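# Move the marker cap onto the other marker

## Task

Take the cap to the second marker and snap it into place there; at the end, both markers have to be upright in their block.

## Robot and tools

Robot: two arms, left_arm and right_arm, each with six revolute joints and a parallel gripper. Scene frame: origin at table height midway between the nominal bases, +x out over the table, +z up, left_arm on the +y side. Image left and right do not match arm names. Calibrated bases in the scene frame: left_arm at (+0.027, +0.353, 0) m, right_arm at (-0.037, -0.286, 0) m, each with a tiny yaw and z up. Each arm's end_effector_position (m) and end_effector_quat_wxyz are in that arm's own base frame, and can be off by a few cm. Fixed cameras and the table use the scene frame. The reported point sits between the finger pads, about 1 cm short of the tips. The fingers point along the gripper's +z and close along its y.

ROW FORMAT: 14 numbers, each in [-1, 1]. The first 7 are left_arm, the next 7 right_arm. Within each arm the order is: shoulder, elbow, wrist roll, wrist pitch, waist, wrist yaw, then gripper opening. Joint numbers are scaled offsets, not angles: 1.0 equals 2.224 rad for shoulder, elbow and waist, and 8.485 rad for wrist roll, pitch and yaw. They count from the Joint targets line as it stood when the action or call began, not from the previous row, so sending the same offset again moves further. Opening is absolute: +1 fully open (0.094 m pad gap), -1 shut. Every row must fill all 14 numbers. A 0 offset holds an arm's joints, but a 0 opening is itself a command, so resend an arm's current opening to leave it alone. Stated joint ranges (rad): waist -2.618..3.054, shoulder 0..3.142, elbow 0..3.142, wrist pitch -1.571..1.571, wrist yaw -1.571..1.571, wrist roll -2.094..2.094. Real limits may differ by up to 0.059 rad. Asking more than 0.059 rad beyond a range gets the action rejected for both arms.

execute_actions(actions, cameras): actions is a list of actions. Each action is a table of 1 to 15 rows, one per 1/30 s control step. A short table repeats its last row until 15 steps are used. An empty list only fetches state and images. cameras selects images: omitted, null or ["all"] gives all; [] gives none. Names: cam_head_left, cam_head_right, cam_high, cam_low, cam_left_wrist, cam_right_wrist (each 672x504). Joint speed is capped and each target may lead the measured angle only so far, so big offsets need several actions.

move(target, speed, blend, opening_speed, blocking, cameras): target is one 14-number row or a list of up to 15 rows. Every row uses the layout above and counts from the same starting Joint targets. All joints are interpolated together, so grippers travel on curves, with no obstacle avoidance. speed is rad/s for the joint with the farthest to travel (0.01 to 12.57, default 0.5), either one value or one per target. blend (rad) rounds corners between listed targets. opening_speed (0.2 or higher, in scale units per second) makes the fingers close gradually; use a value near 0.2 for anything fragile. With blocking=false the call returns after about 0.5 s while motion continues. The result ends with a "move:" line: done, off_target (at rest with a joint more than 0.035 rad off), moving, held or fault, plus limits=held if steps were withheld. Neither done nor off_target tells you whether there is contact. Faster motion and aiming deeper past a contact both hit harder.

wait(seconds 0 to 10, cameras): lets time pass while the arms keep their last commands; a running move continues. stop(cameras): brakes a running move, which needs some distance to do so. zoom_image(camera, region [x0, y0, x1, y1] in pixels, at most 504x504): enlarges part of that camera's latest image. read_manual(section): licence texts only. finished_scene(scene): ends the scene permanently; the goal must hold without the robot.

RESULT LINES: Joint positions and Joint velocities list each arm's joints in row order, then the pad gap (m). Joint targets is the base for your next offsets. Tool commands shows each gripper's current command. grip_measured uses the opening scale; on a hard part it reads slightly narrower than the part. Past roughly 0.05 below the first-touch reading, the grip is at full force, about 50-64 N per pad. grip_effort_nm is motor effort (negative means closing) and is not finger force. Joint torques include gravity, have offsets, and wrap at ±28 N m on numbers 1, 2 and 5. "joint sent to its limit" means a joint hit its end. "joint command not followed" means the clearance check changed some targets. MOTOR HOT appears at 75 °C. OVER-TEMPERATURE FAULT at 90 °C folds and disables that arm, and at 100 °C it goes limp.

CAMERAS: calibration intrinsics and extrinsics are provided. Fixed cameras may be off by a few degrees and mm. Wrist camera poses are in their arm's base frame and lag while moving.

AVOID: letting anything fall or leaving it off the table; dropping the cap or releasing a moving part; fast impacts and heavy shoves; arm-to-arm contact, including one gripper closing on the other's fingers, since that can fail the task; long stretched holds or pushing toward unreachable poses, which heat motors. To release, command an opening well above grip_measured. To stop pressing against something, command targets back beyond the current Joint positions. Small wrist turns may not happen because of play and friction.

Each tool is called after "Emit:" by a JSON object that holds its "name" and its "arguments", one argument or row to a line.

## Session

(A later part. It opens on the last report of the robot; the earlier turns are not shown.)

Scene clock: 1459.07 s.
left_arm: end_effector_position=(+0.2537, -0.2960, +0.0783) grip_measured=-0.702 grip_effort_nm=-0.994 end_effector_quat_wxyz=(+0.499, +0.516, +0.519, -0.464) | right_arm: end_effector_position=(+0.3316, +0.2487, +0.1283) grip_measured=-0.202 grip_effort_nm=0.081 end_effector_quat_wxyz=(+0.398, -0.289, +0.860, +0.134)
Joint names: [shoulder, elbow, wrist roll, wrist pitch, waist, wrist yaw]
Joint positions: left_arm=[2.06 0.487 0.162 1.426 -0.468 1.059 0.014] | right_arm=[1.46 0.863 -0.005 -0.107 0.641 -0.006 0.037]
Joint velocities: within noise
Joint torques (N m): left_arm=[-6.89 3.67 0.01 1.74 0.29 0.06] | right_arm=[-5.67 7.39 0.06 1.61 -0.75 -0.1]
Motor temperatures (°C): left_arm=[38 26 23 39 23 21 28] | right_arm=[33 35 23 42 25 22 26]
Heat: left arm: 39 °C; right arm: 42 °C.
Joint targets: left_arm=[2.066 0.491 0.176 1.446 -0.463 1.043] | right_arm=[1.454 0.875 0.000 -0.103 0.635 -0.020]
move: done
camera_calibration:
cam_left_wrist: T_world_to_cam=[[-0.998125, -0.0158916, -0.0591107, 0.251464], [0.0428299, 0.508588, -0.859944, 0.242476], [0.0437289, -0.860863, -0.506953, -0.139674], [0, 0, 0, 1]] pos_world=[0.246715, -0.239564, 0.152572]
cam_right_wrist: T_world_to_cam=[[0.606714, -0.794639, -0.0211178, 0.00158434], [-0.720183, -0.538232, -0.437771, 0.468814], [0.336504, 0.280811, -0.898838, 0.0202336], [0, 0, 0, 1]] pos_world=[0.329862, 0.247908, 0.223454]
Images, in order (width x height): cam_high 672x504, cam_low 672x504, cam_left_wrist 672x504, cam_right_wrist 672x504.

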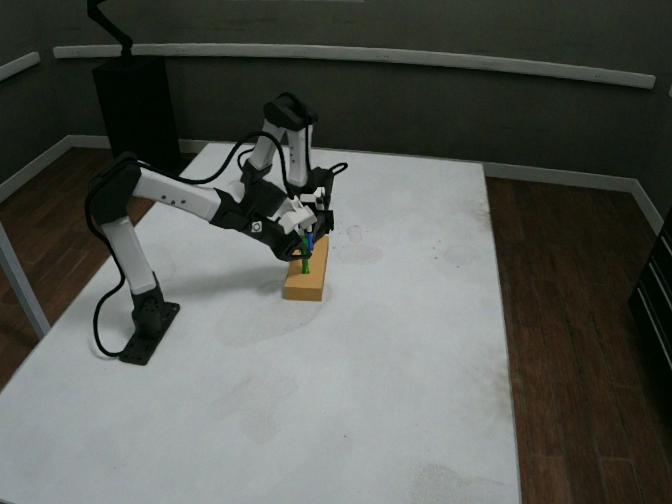

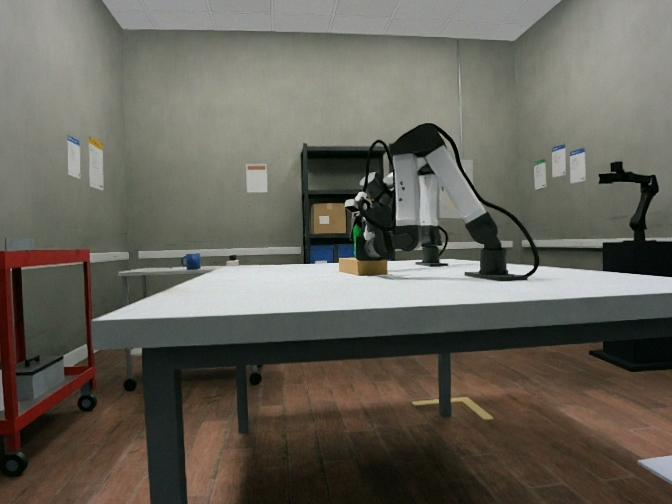

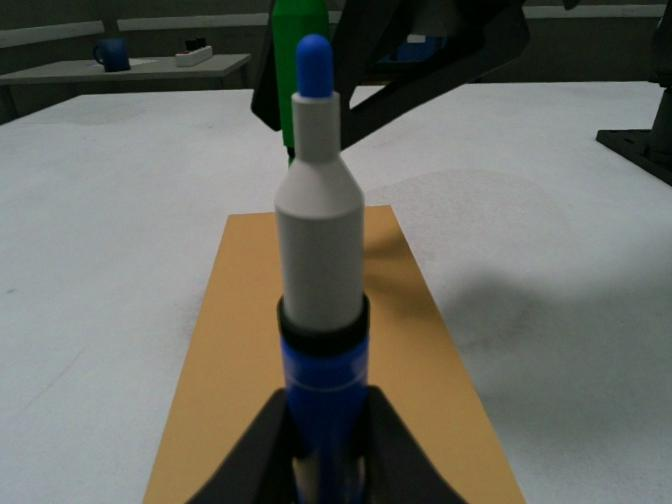

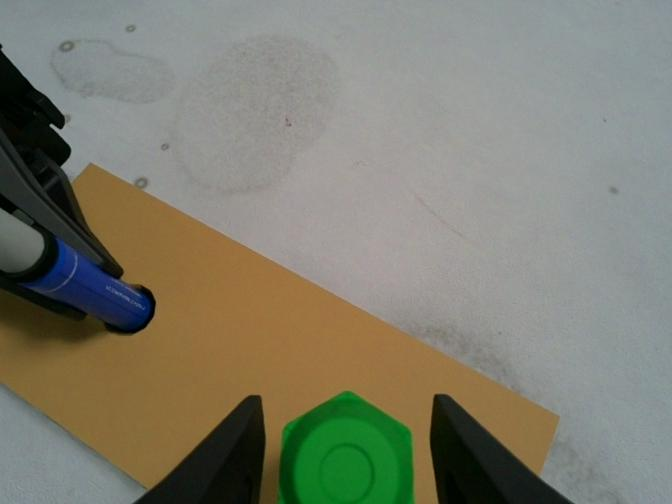

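Emit:
{"name": "move", "arguments": {
  "target": [
    [0, 0, 0, 0, 0, 0, -0.85, -0.1076, -0.0067, 0, -0.0304, 0, 0, -0.2],
    [0, 0, 0, 0, 0, 0, -0.85, -0.2221, 0.0832, 0, -0.0821, 0, 0, -0.2]
  ],
  "speed": [0.3, 0.6],
  "blend": [0.05, 0]
}}

Emit:
{"name": "zoom_image", "arguments": {
  "camera": "cam_right_wrist",
  "region": [230, 130, 560, 460]
}}

Emit:
{"name": "zoom_image", "arguments": {
  "camera": "cam_left_wrist",
  "region": [230, 0, 380, 180]
}}

Scene clock: 1474.70 s.
left_arm: end_effector_position=(+0.2537, -0.2960, +0.0783) grip_measured=-0.702 grip_effort_nm=-0.994 end_effector_quat_wxyz=(+0.499, +0.516, +0.519, -0.464) | right_arm: end_effector_position=(+0.2391, +0.1796, +0.2533) grip_measured=-0.202 grip_effort_nm=0.071 end_effector_quat_wxyz=(+0.407, -0.288, +0.856, +0.137)
Joint names: [shoulder, elbow, wrist roll, wrist pitch, waist, wrist yaw]
Joint positions: left_arm=[2.06 0.487 0.162 1.426 -0.468 1.059 0.014] | right_arm=[0.961 1.038 -0.005 -0.761 0.641 -0.006 0.037]
Joint velocities: within noise
Joint torques (N m): left_arm=[-6.87 3.66 -0.02 1.74 0.35 0.02] | right_arm=[-1.57 8.39 0.04 1.21 -0.76 -0.1]
Motor temperatures (°C): left_arm=[38 26 23 39 23 21 28] | right_arm=[35 38 23 44 25 22 25]
Heat: left arm: 39 °C; right arm: 44 °C.
Joint targets: left_arm=[2.066 0.491 0.176 1.446 -0.463 1.043] | right_arm=[0.960 1.060 0.000 -0.800 0.635 -0.020]
move: off_target (right_arm); right_arm: the wrist pitch is farthest, 0.039 rad from its target
camera_calibration:
cam_left_wrist: T_world_to_cam=[[-0.998125, -0.0158916, -0.0591107, 0.251464], [0.0428299, 0.508588, -0.859944, 0.242476], [0.0437289, -0.860863, -0.506953, -0.139674], [0, 0, 0, 1]] pos_world=[0.246715, -0.239564, 0.152572]
cam_right_wrist: T_world_to_cam=[[0.607075, -0.79437, -0.0208852, 0.00529721], [-0.712497, -0.532491, -0.456948, 0.42167], [0.351865, 0.292282, -0.889248, 0.174929], [0, 0, 0, 1]] pos_world=[0.235671, 0.177615, 0.348348]

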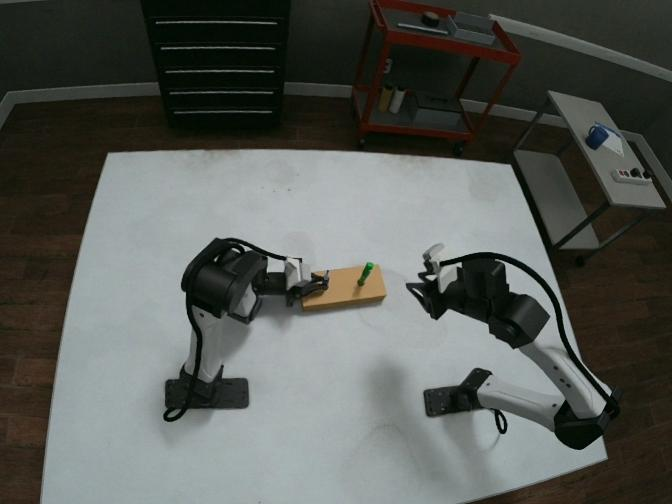

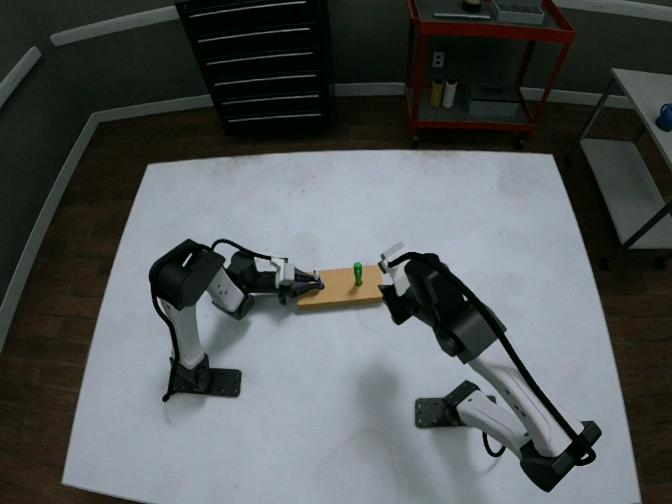

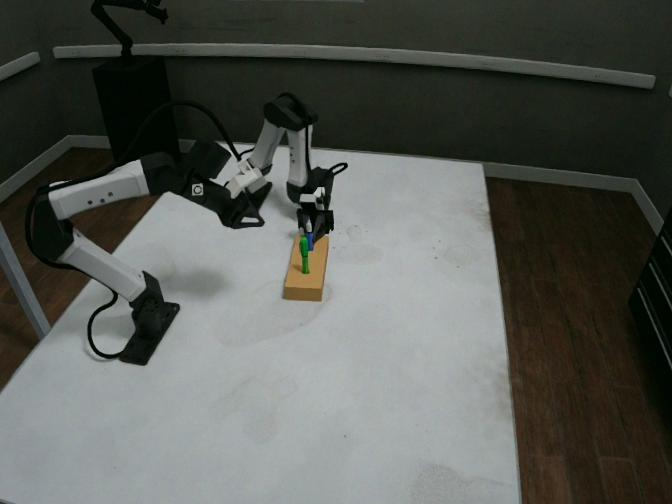

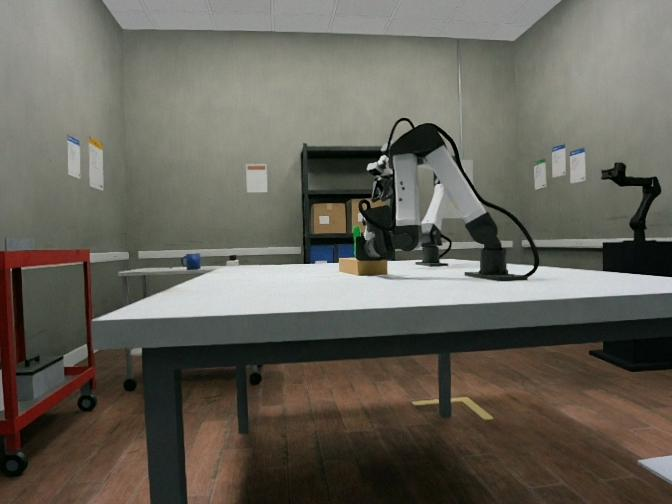

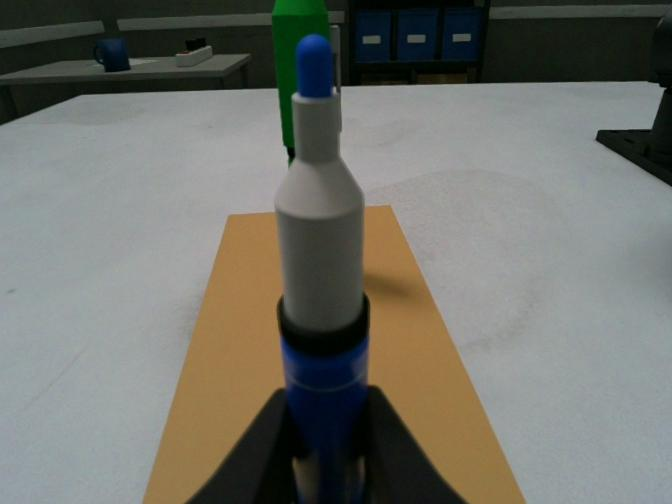

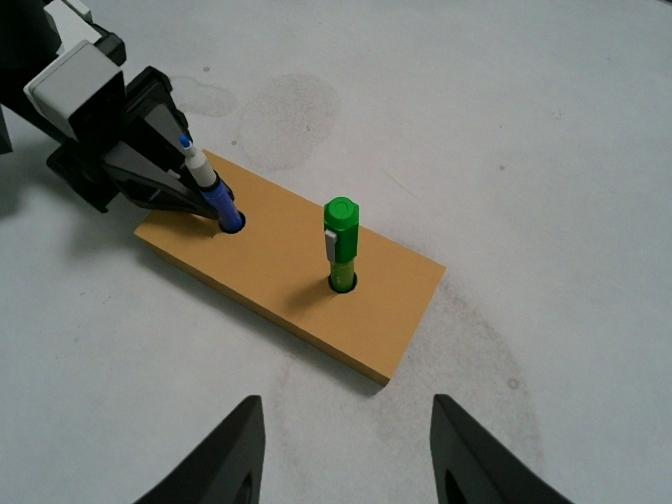

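Scaled by 1.527 from the camera's 672x504 image, which has a finer 960x720 frame.

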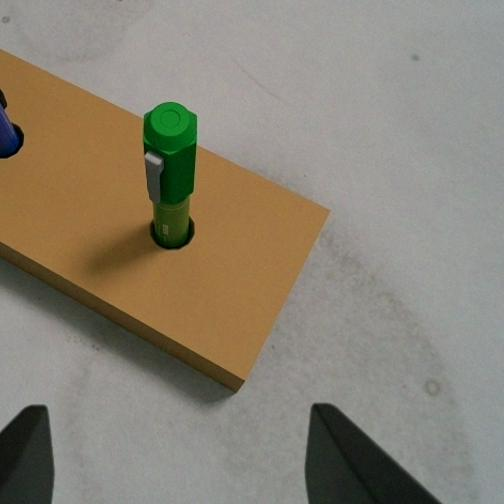

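Scaled by 2.800 from the camera's 672x504 image, which has a finer 960x720 frame.

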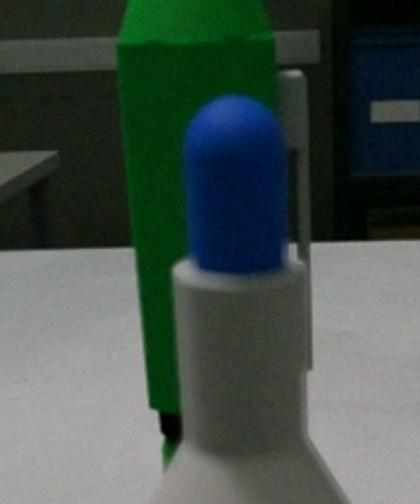

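Emit:
{"name": "move", "arguments": {
  "target": [
    [0, 0, 0, 0, 0, 0, 0.277, 0, 0, 0, 0, 0, 0, -0.2],
    [-0.0640, -0.0387, 0.00754, -0.0231, 0.0409, 0.0099, 0.277, 0, 0, 0, 0, 0, 0, -0.2],
    [-0.1005, -0.0558, 0.02463, -0.04372, 0.1192, 0.02946, 0.277, 0, 0, 0, 0, 0, 0, -0.2]
  ],
  "speed": [0.2, 0.2, 0.3],
  "blend": [0, 0.02, 0],
  "opening_speed": 0.6
}}

Emit:
{"name": "zoom_image", "arguments": {
  "camera": "cam_right_wrist",
  "region": [130, 80, 470, 400]
}}

Scene clock: 1495.67 s.
left_arm: end_effector_position=(+0.2531, -0.2198, +0.0810) grip_measured=+0.275 grip_effort_nm=0.134 end_effector_quat_wxyz=(+0.485, +0.502, +0.550, -0.458) | right_arm: end_effector_position=(+0.2389, +0.1795, +0.2530) grip_measured=-0.202 grip_effort_nm=0.061 end_effector_quat_wxyz=(+0.406, -0.288, +0.856, +0.136)
Joint names: [shoulder, elbow, wrist roll, wrist pitch, waist, wrist yaw]
Joint positions: left_arm=[1.863 0.378 0.349 1.104 -0.202 1.274 0.06] | right_arm=[0.961 1.038 -0.005 -0.762 0.641 -0.006 0.037]
Joint velocities: within noise
Joint torques (N m): left_arm=[-7.65 2.48 0.24 1.12 0.4 0.38] | right_arm=[-1.62 8.42 0.05 1.23 -0.79 -0.1]
Motor temperatures (°C): left_arm=[39 26 23 39 23 21 28] | right_arm=[33 39 23 43 25 22 24]
Heat: left arm: 39 °C; right arm: 43 °C.
Joint targets: left_arm=[1.842 0.366 0.385 1.075 -0.198 1.293] | right_arm=[0.960 1.060 0.000 -0.800 0.635 -0.020]
move: off_target (left_arm, right_arm); left_arm: the wrist roll is farthest, 0.036 rad from its target; right_arm: the wrist pitch is farthest, 0.038 rad from its target
camera_calibration:
cam_left_wrist: T_world_to_cam=[[-0.99851, -0.0540482, -0.00756665, 0.239709], [-0.0227577, 0.53837, -0.842402, 0.227761], [0.049604, -0.840974, -0.538797, -0.0670826], [0, 0, 0, 1]] pos_world=[0.247863, -0.166078, 0.157536]
cam_right_wrist: T_world_to_cam=[[0.60707, -0.794373, -0.0209078, 0.0052817], [-0.713043, -0.532926, -0.455587, 0.42114], [0.350764, 0.291481, -0.889946, 0.175372], [0, 0, 0, 1]] pos_world=[0.235571, 0.177515, 0.348048]

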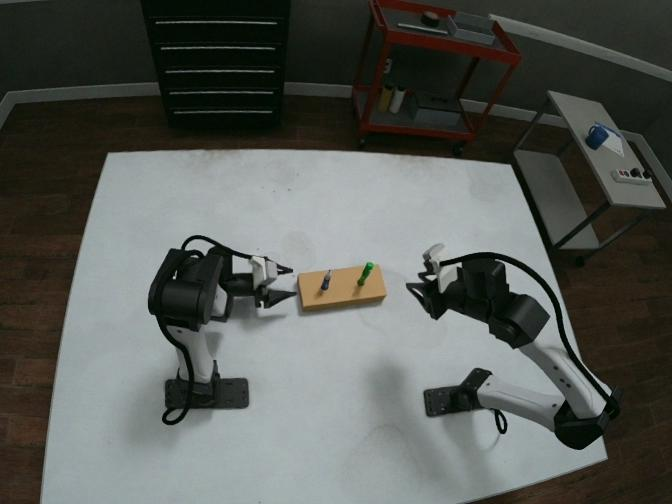

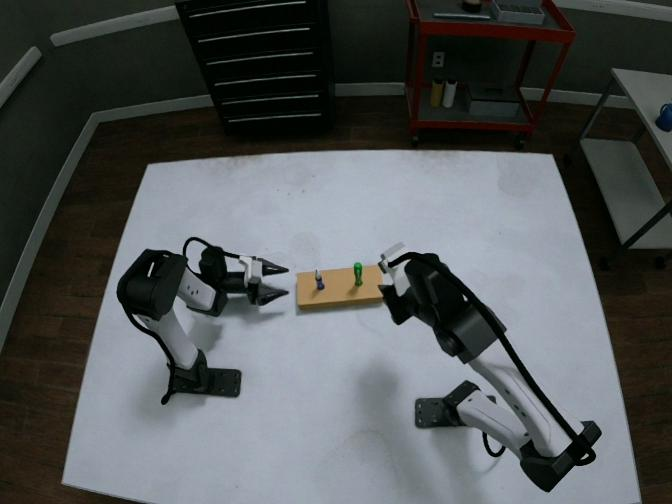

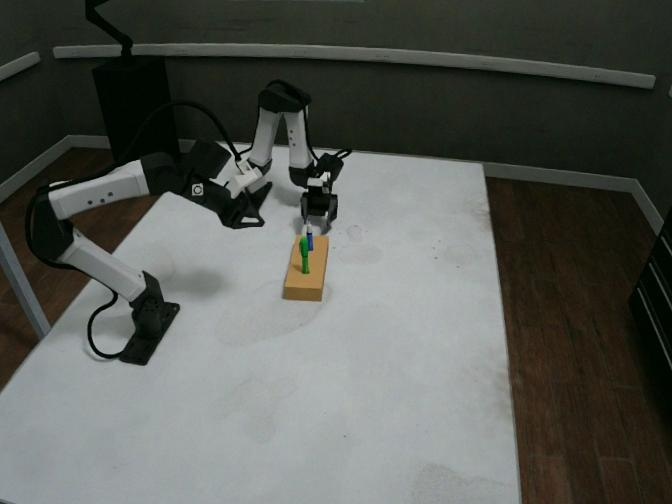

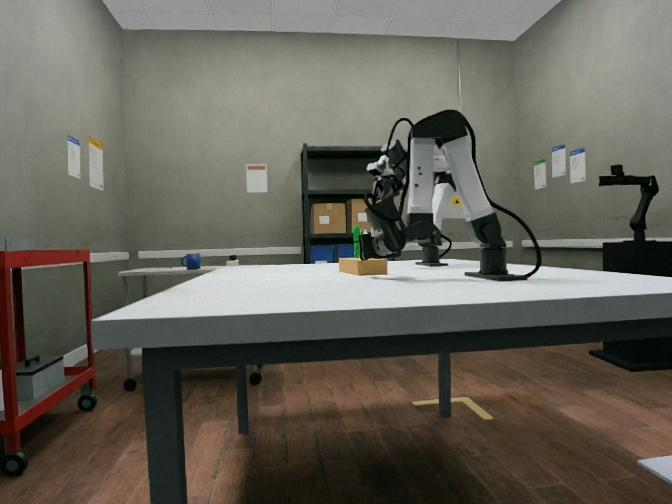

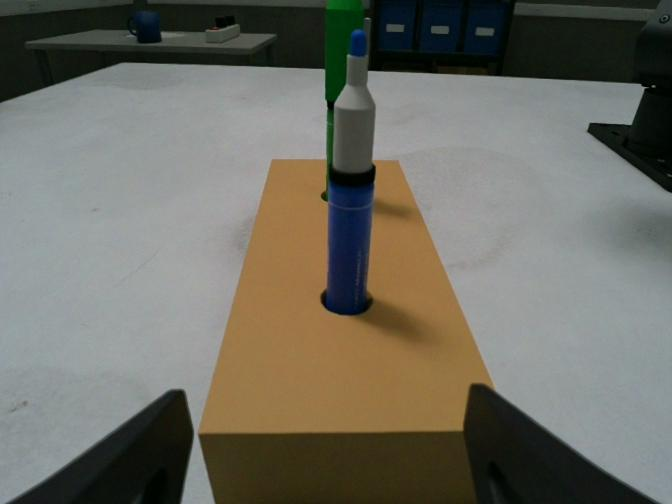

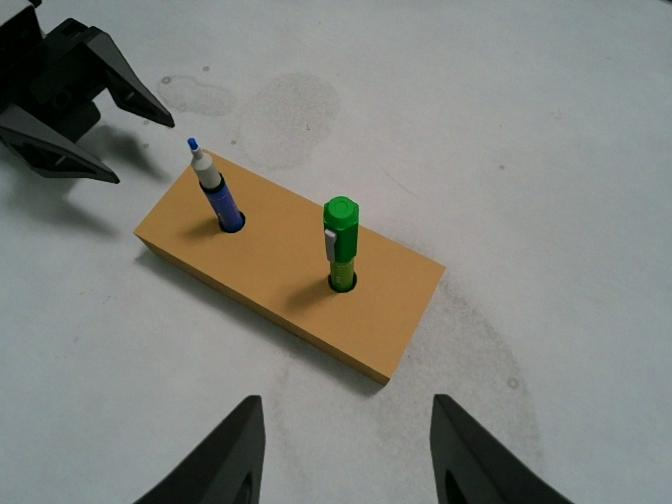

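Scaled by 1.482 from the camera's 672x504 image, which has a finer 960x720 frame.

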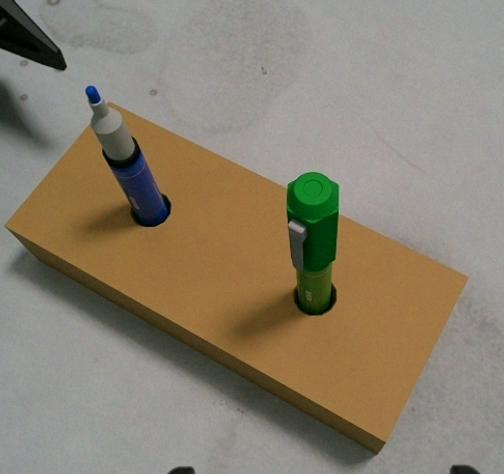

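Emit:
{"name": "zoom_image", "arguments": {
  "camera": "cam_left_wrist",
  "region": [290, 0, 410, 210]
}}

Emit:
{"name": "zoom_image", "arguments": {
  "camera": "cam_high",
  "region": [275, 210, 335, 310]
}}

Emit:
{"name": "zoom_image", "arguments": {
  "camera": "cam_right_wrist",
  "region": [290, 180, 390, 310]
}}

Scaled by 2.400 from the camera's 672x504 image, which has a finer 960x720 frame.

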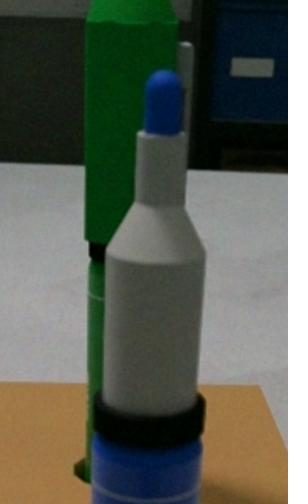

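Scaled by 5.040 from the camera's 672x504 image, which has a finer 960x720 frame.

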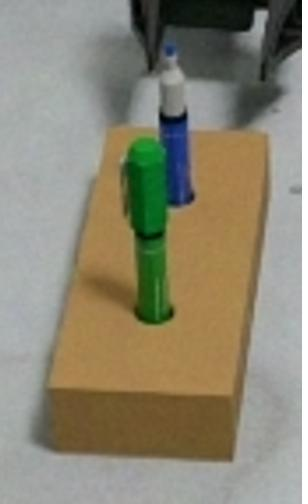

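Scaled by 3.877 from the camera's 672x504 image, which has a finer 960x720 frame.

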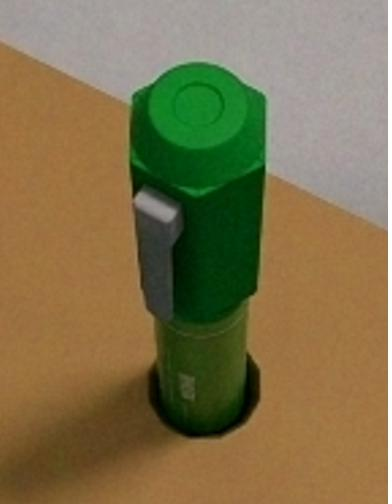

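Emit:
{"name": "zoom_image", "arguments": {
  "camera": "cam_left_wrist",
  "region": [315, 80, 375, 130]
}}

Emit:
{"name": "zoom_image", "arguments": {
  "camera": "cam_right_wrist",
  "region": [315, 240, 375, 300]
}}

Scaled by 8.400 from the camera's 672x504 image, which has a finer 960x720 frame.

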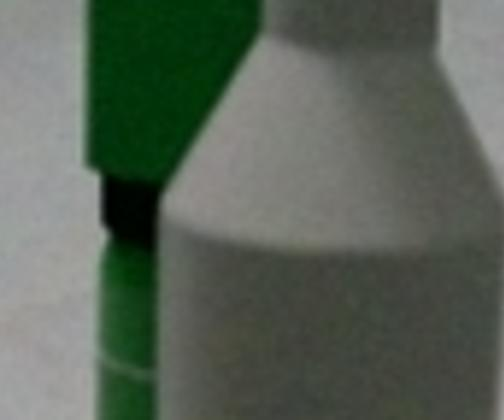

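Scaled by 8.400 from the camera's 672x504 image, which has a finer 960x720 frame.

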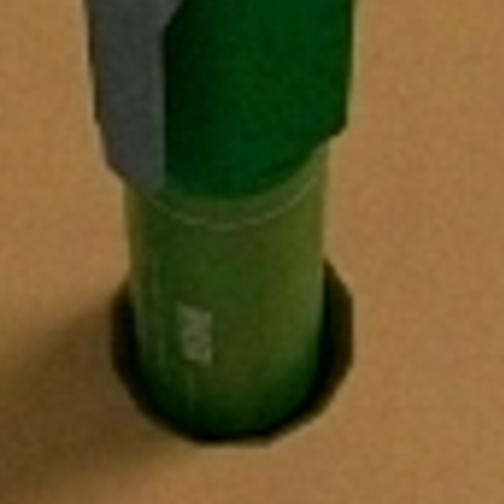

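Emit:
{"name": "finished_scene", "arguments": {

}}

The scene is finished: the task was done.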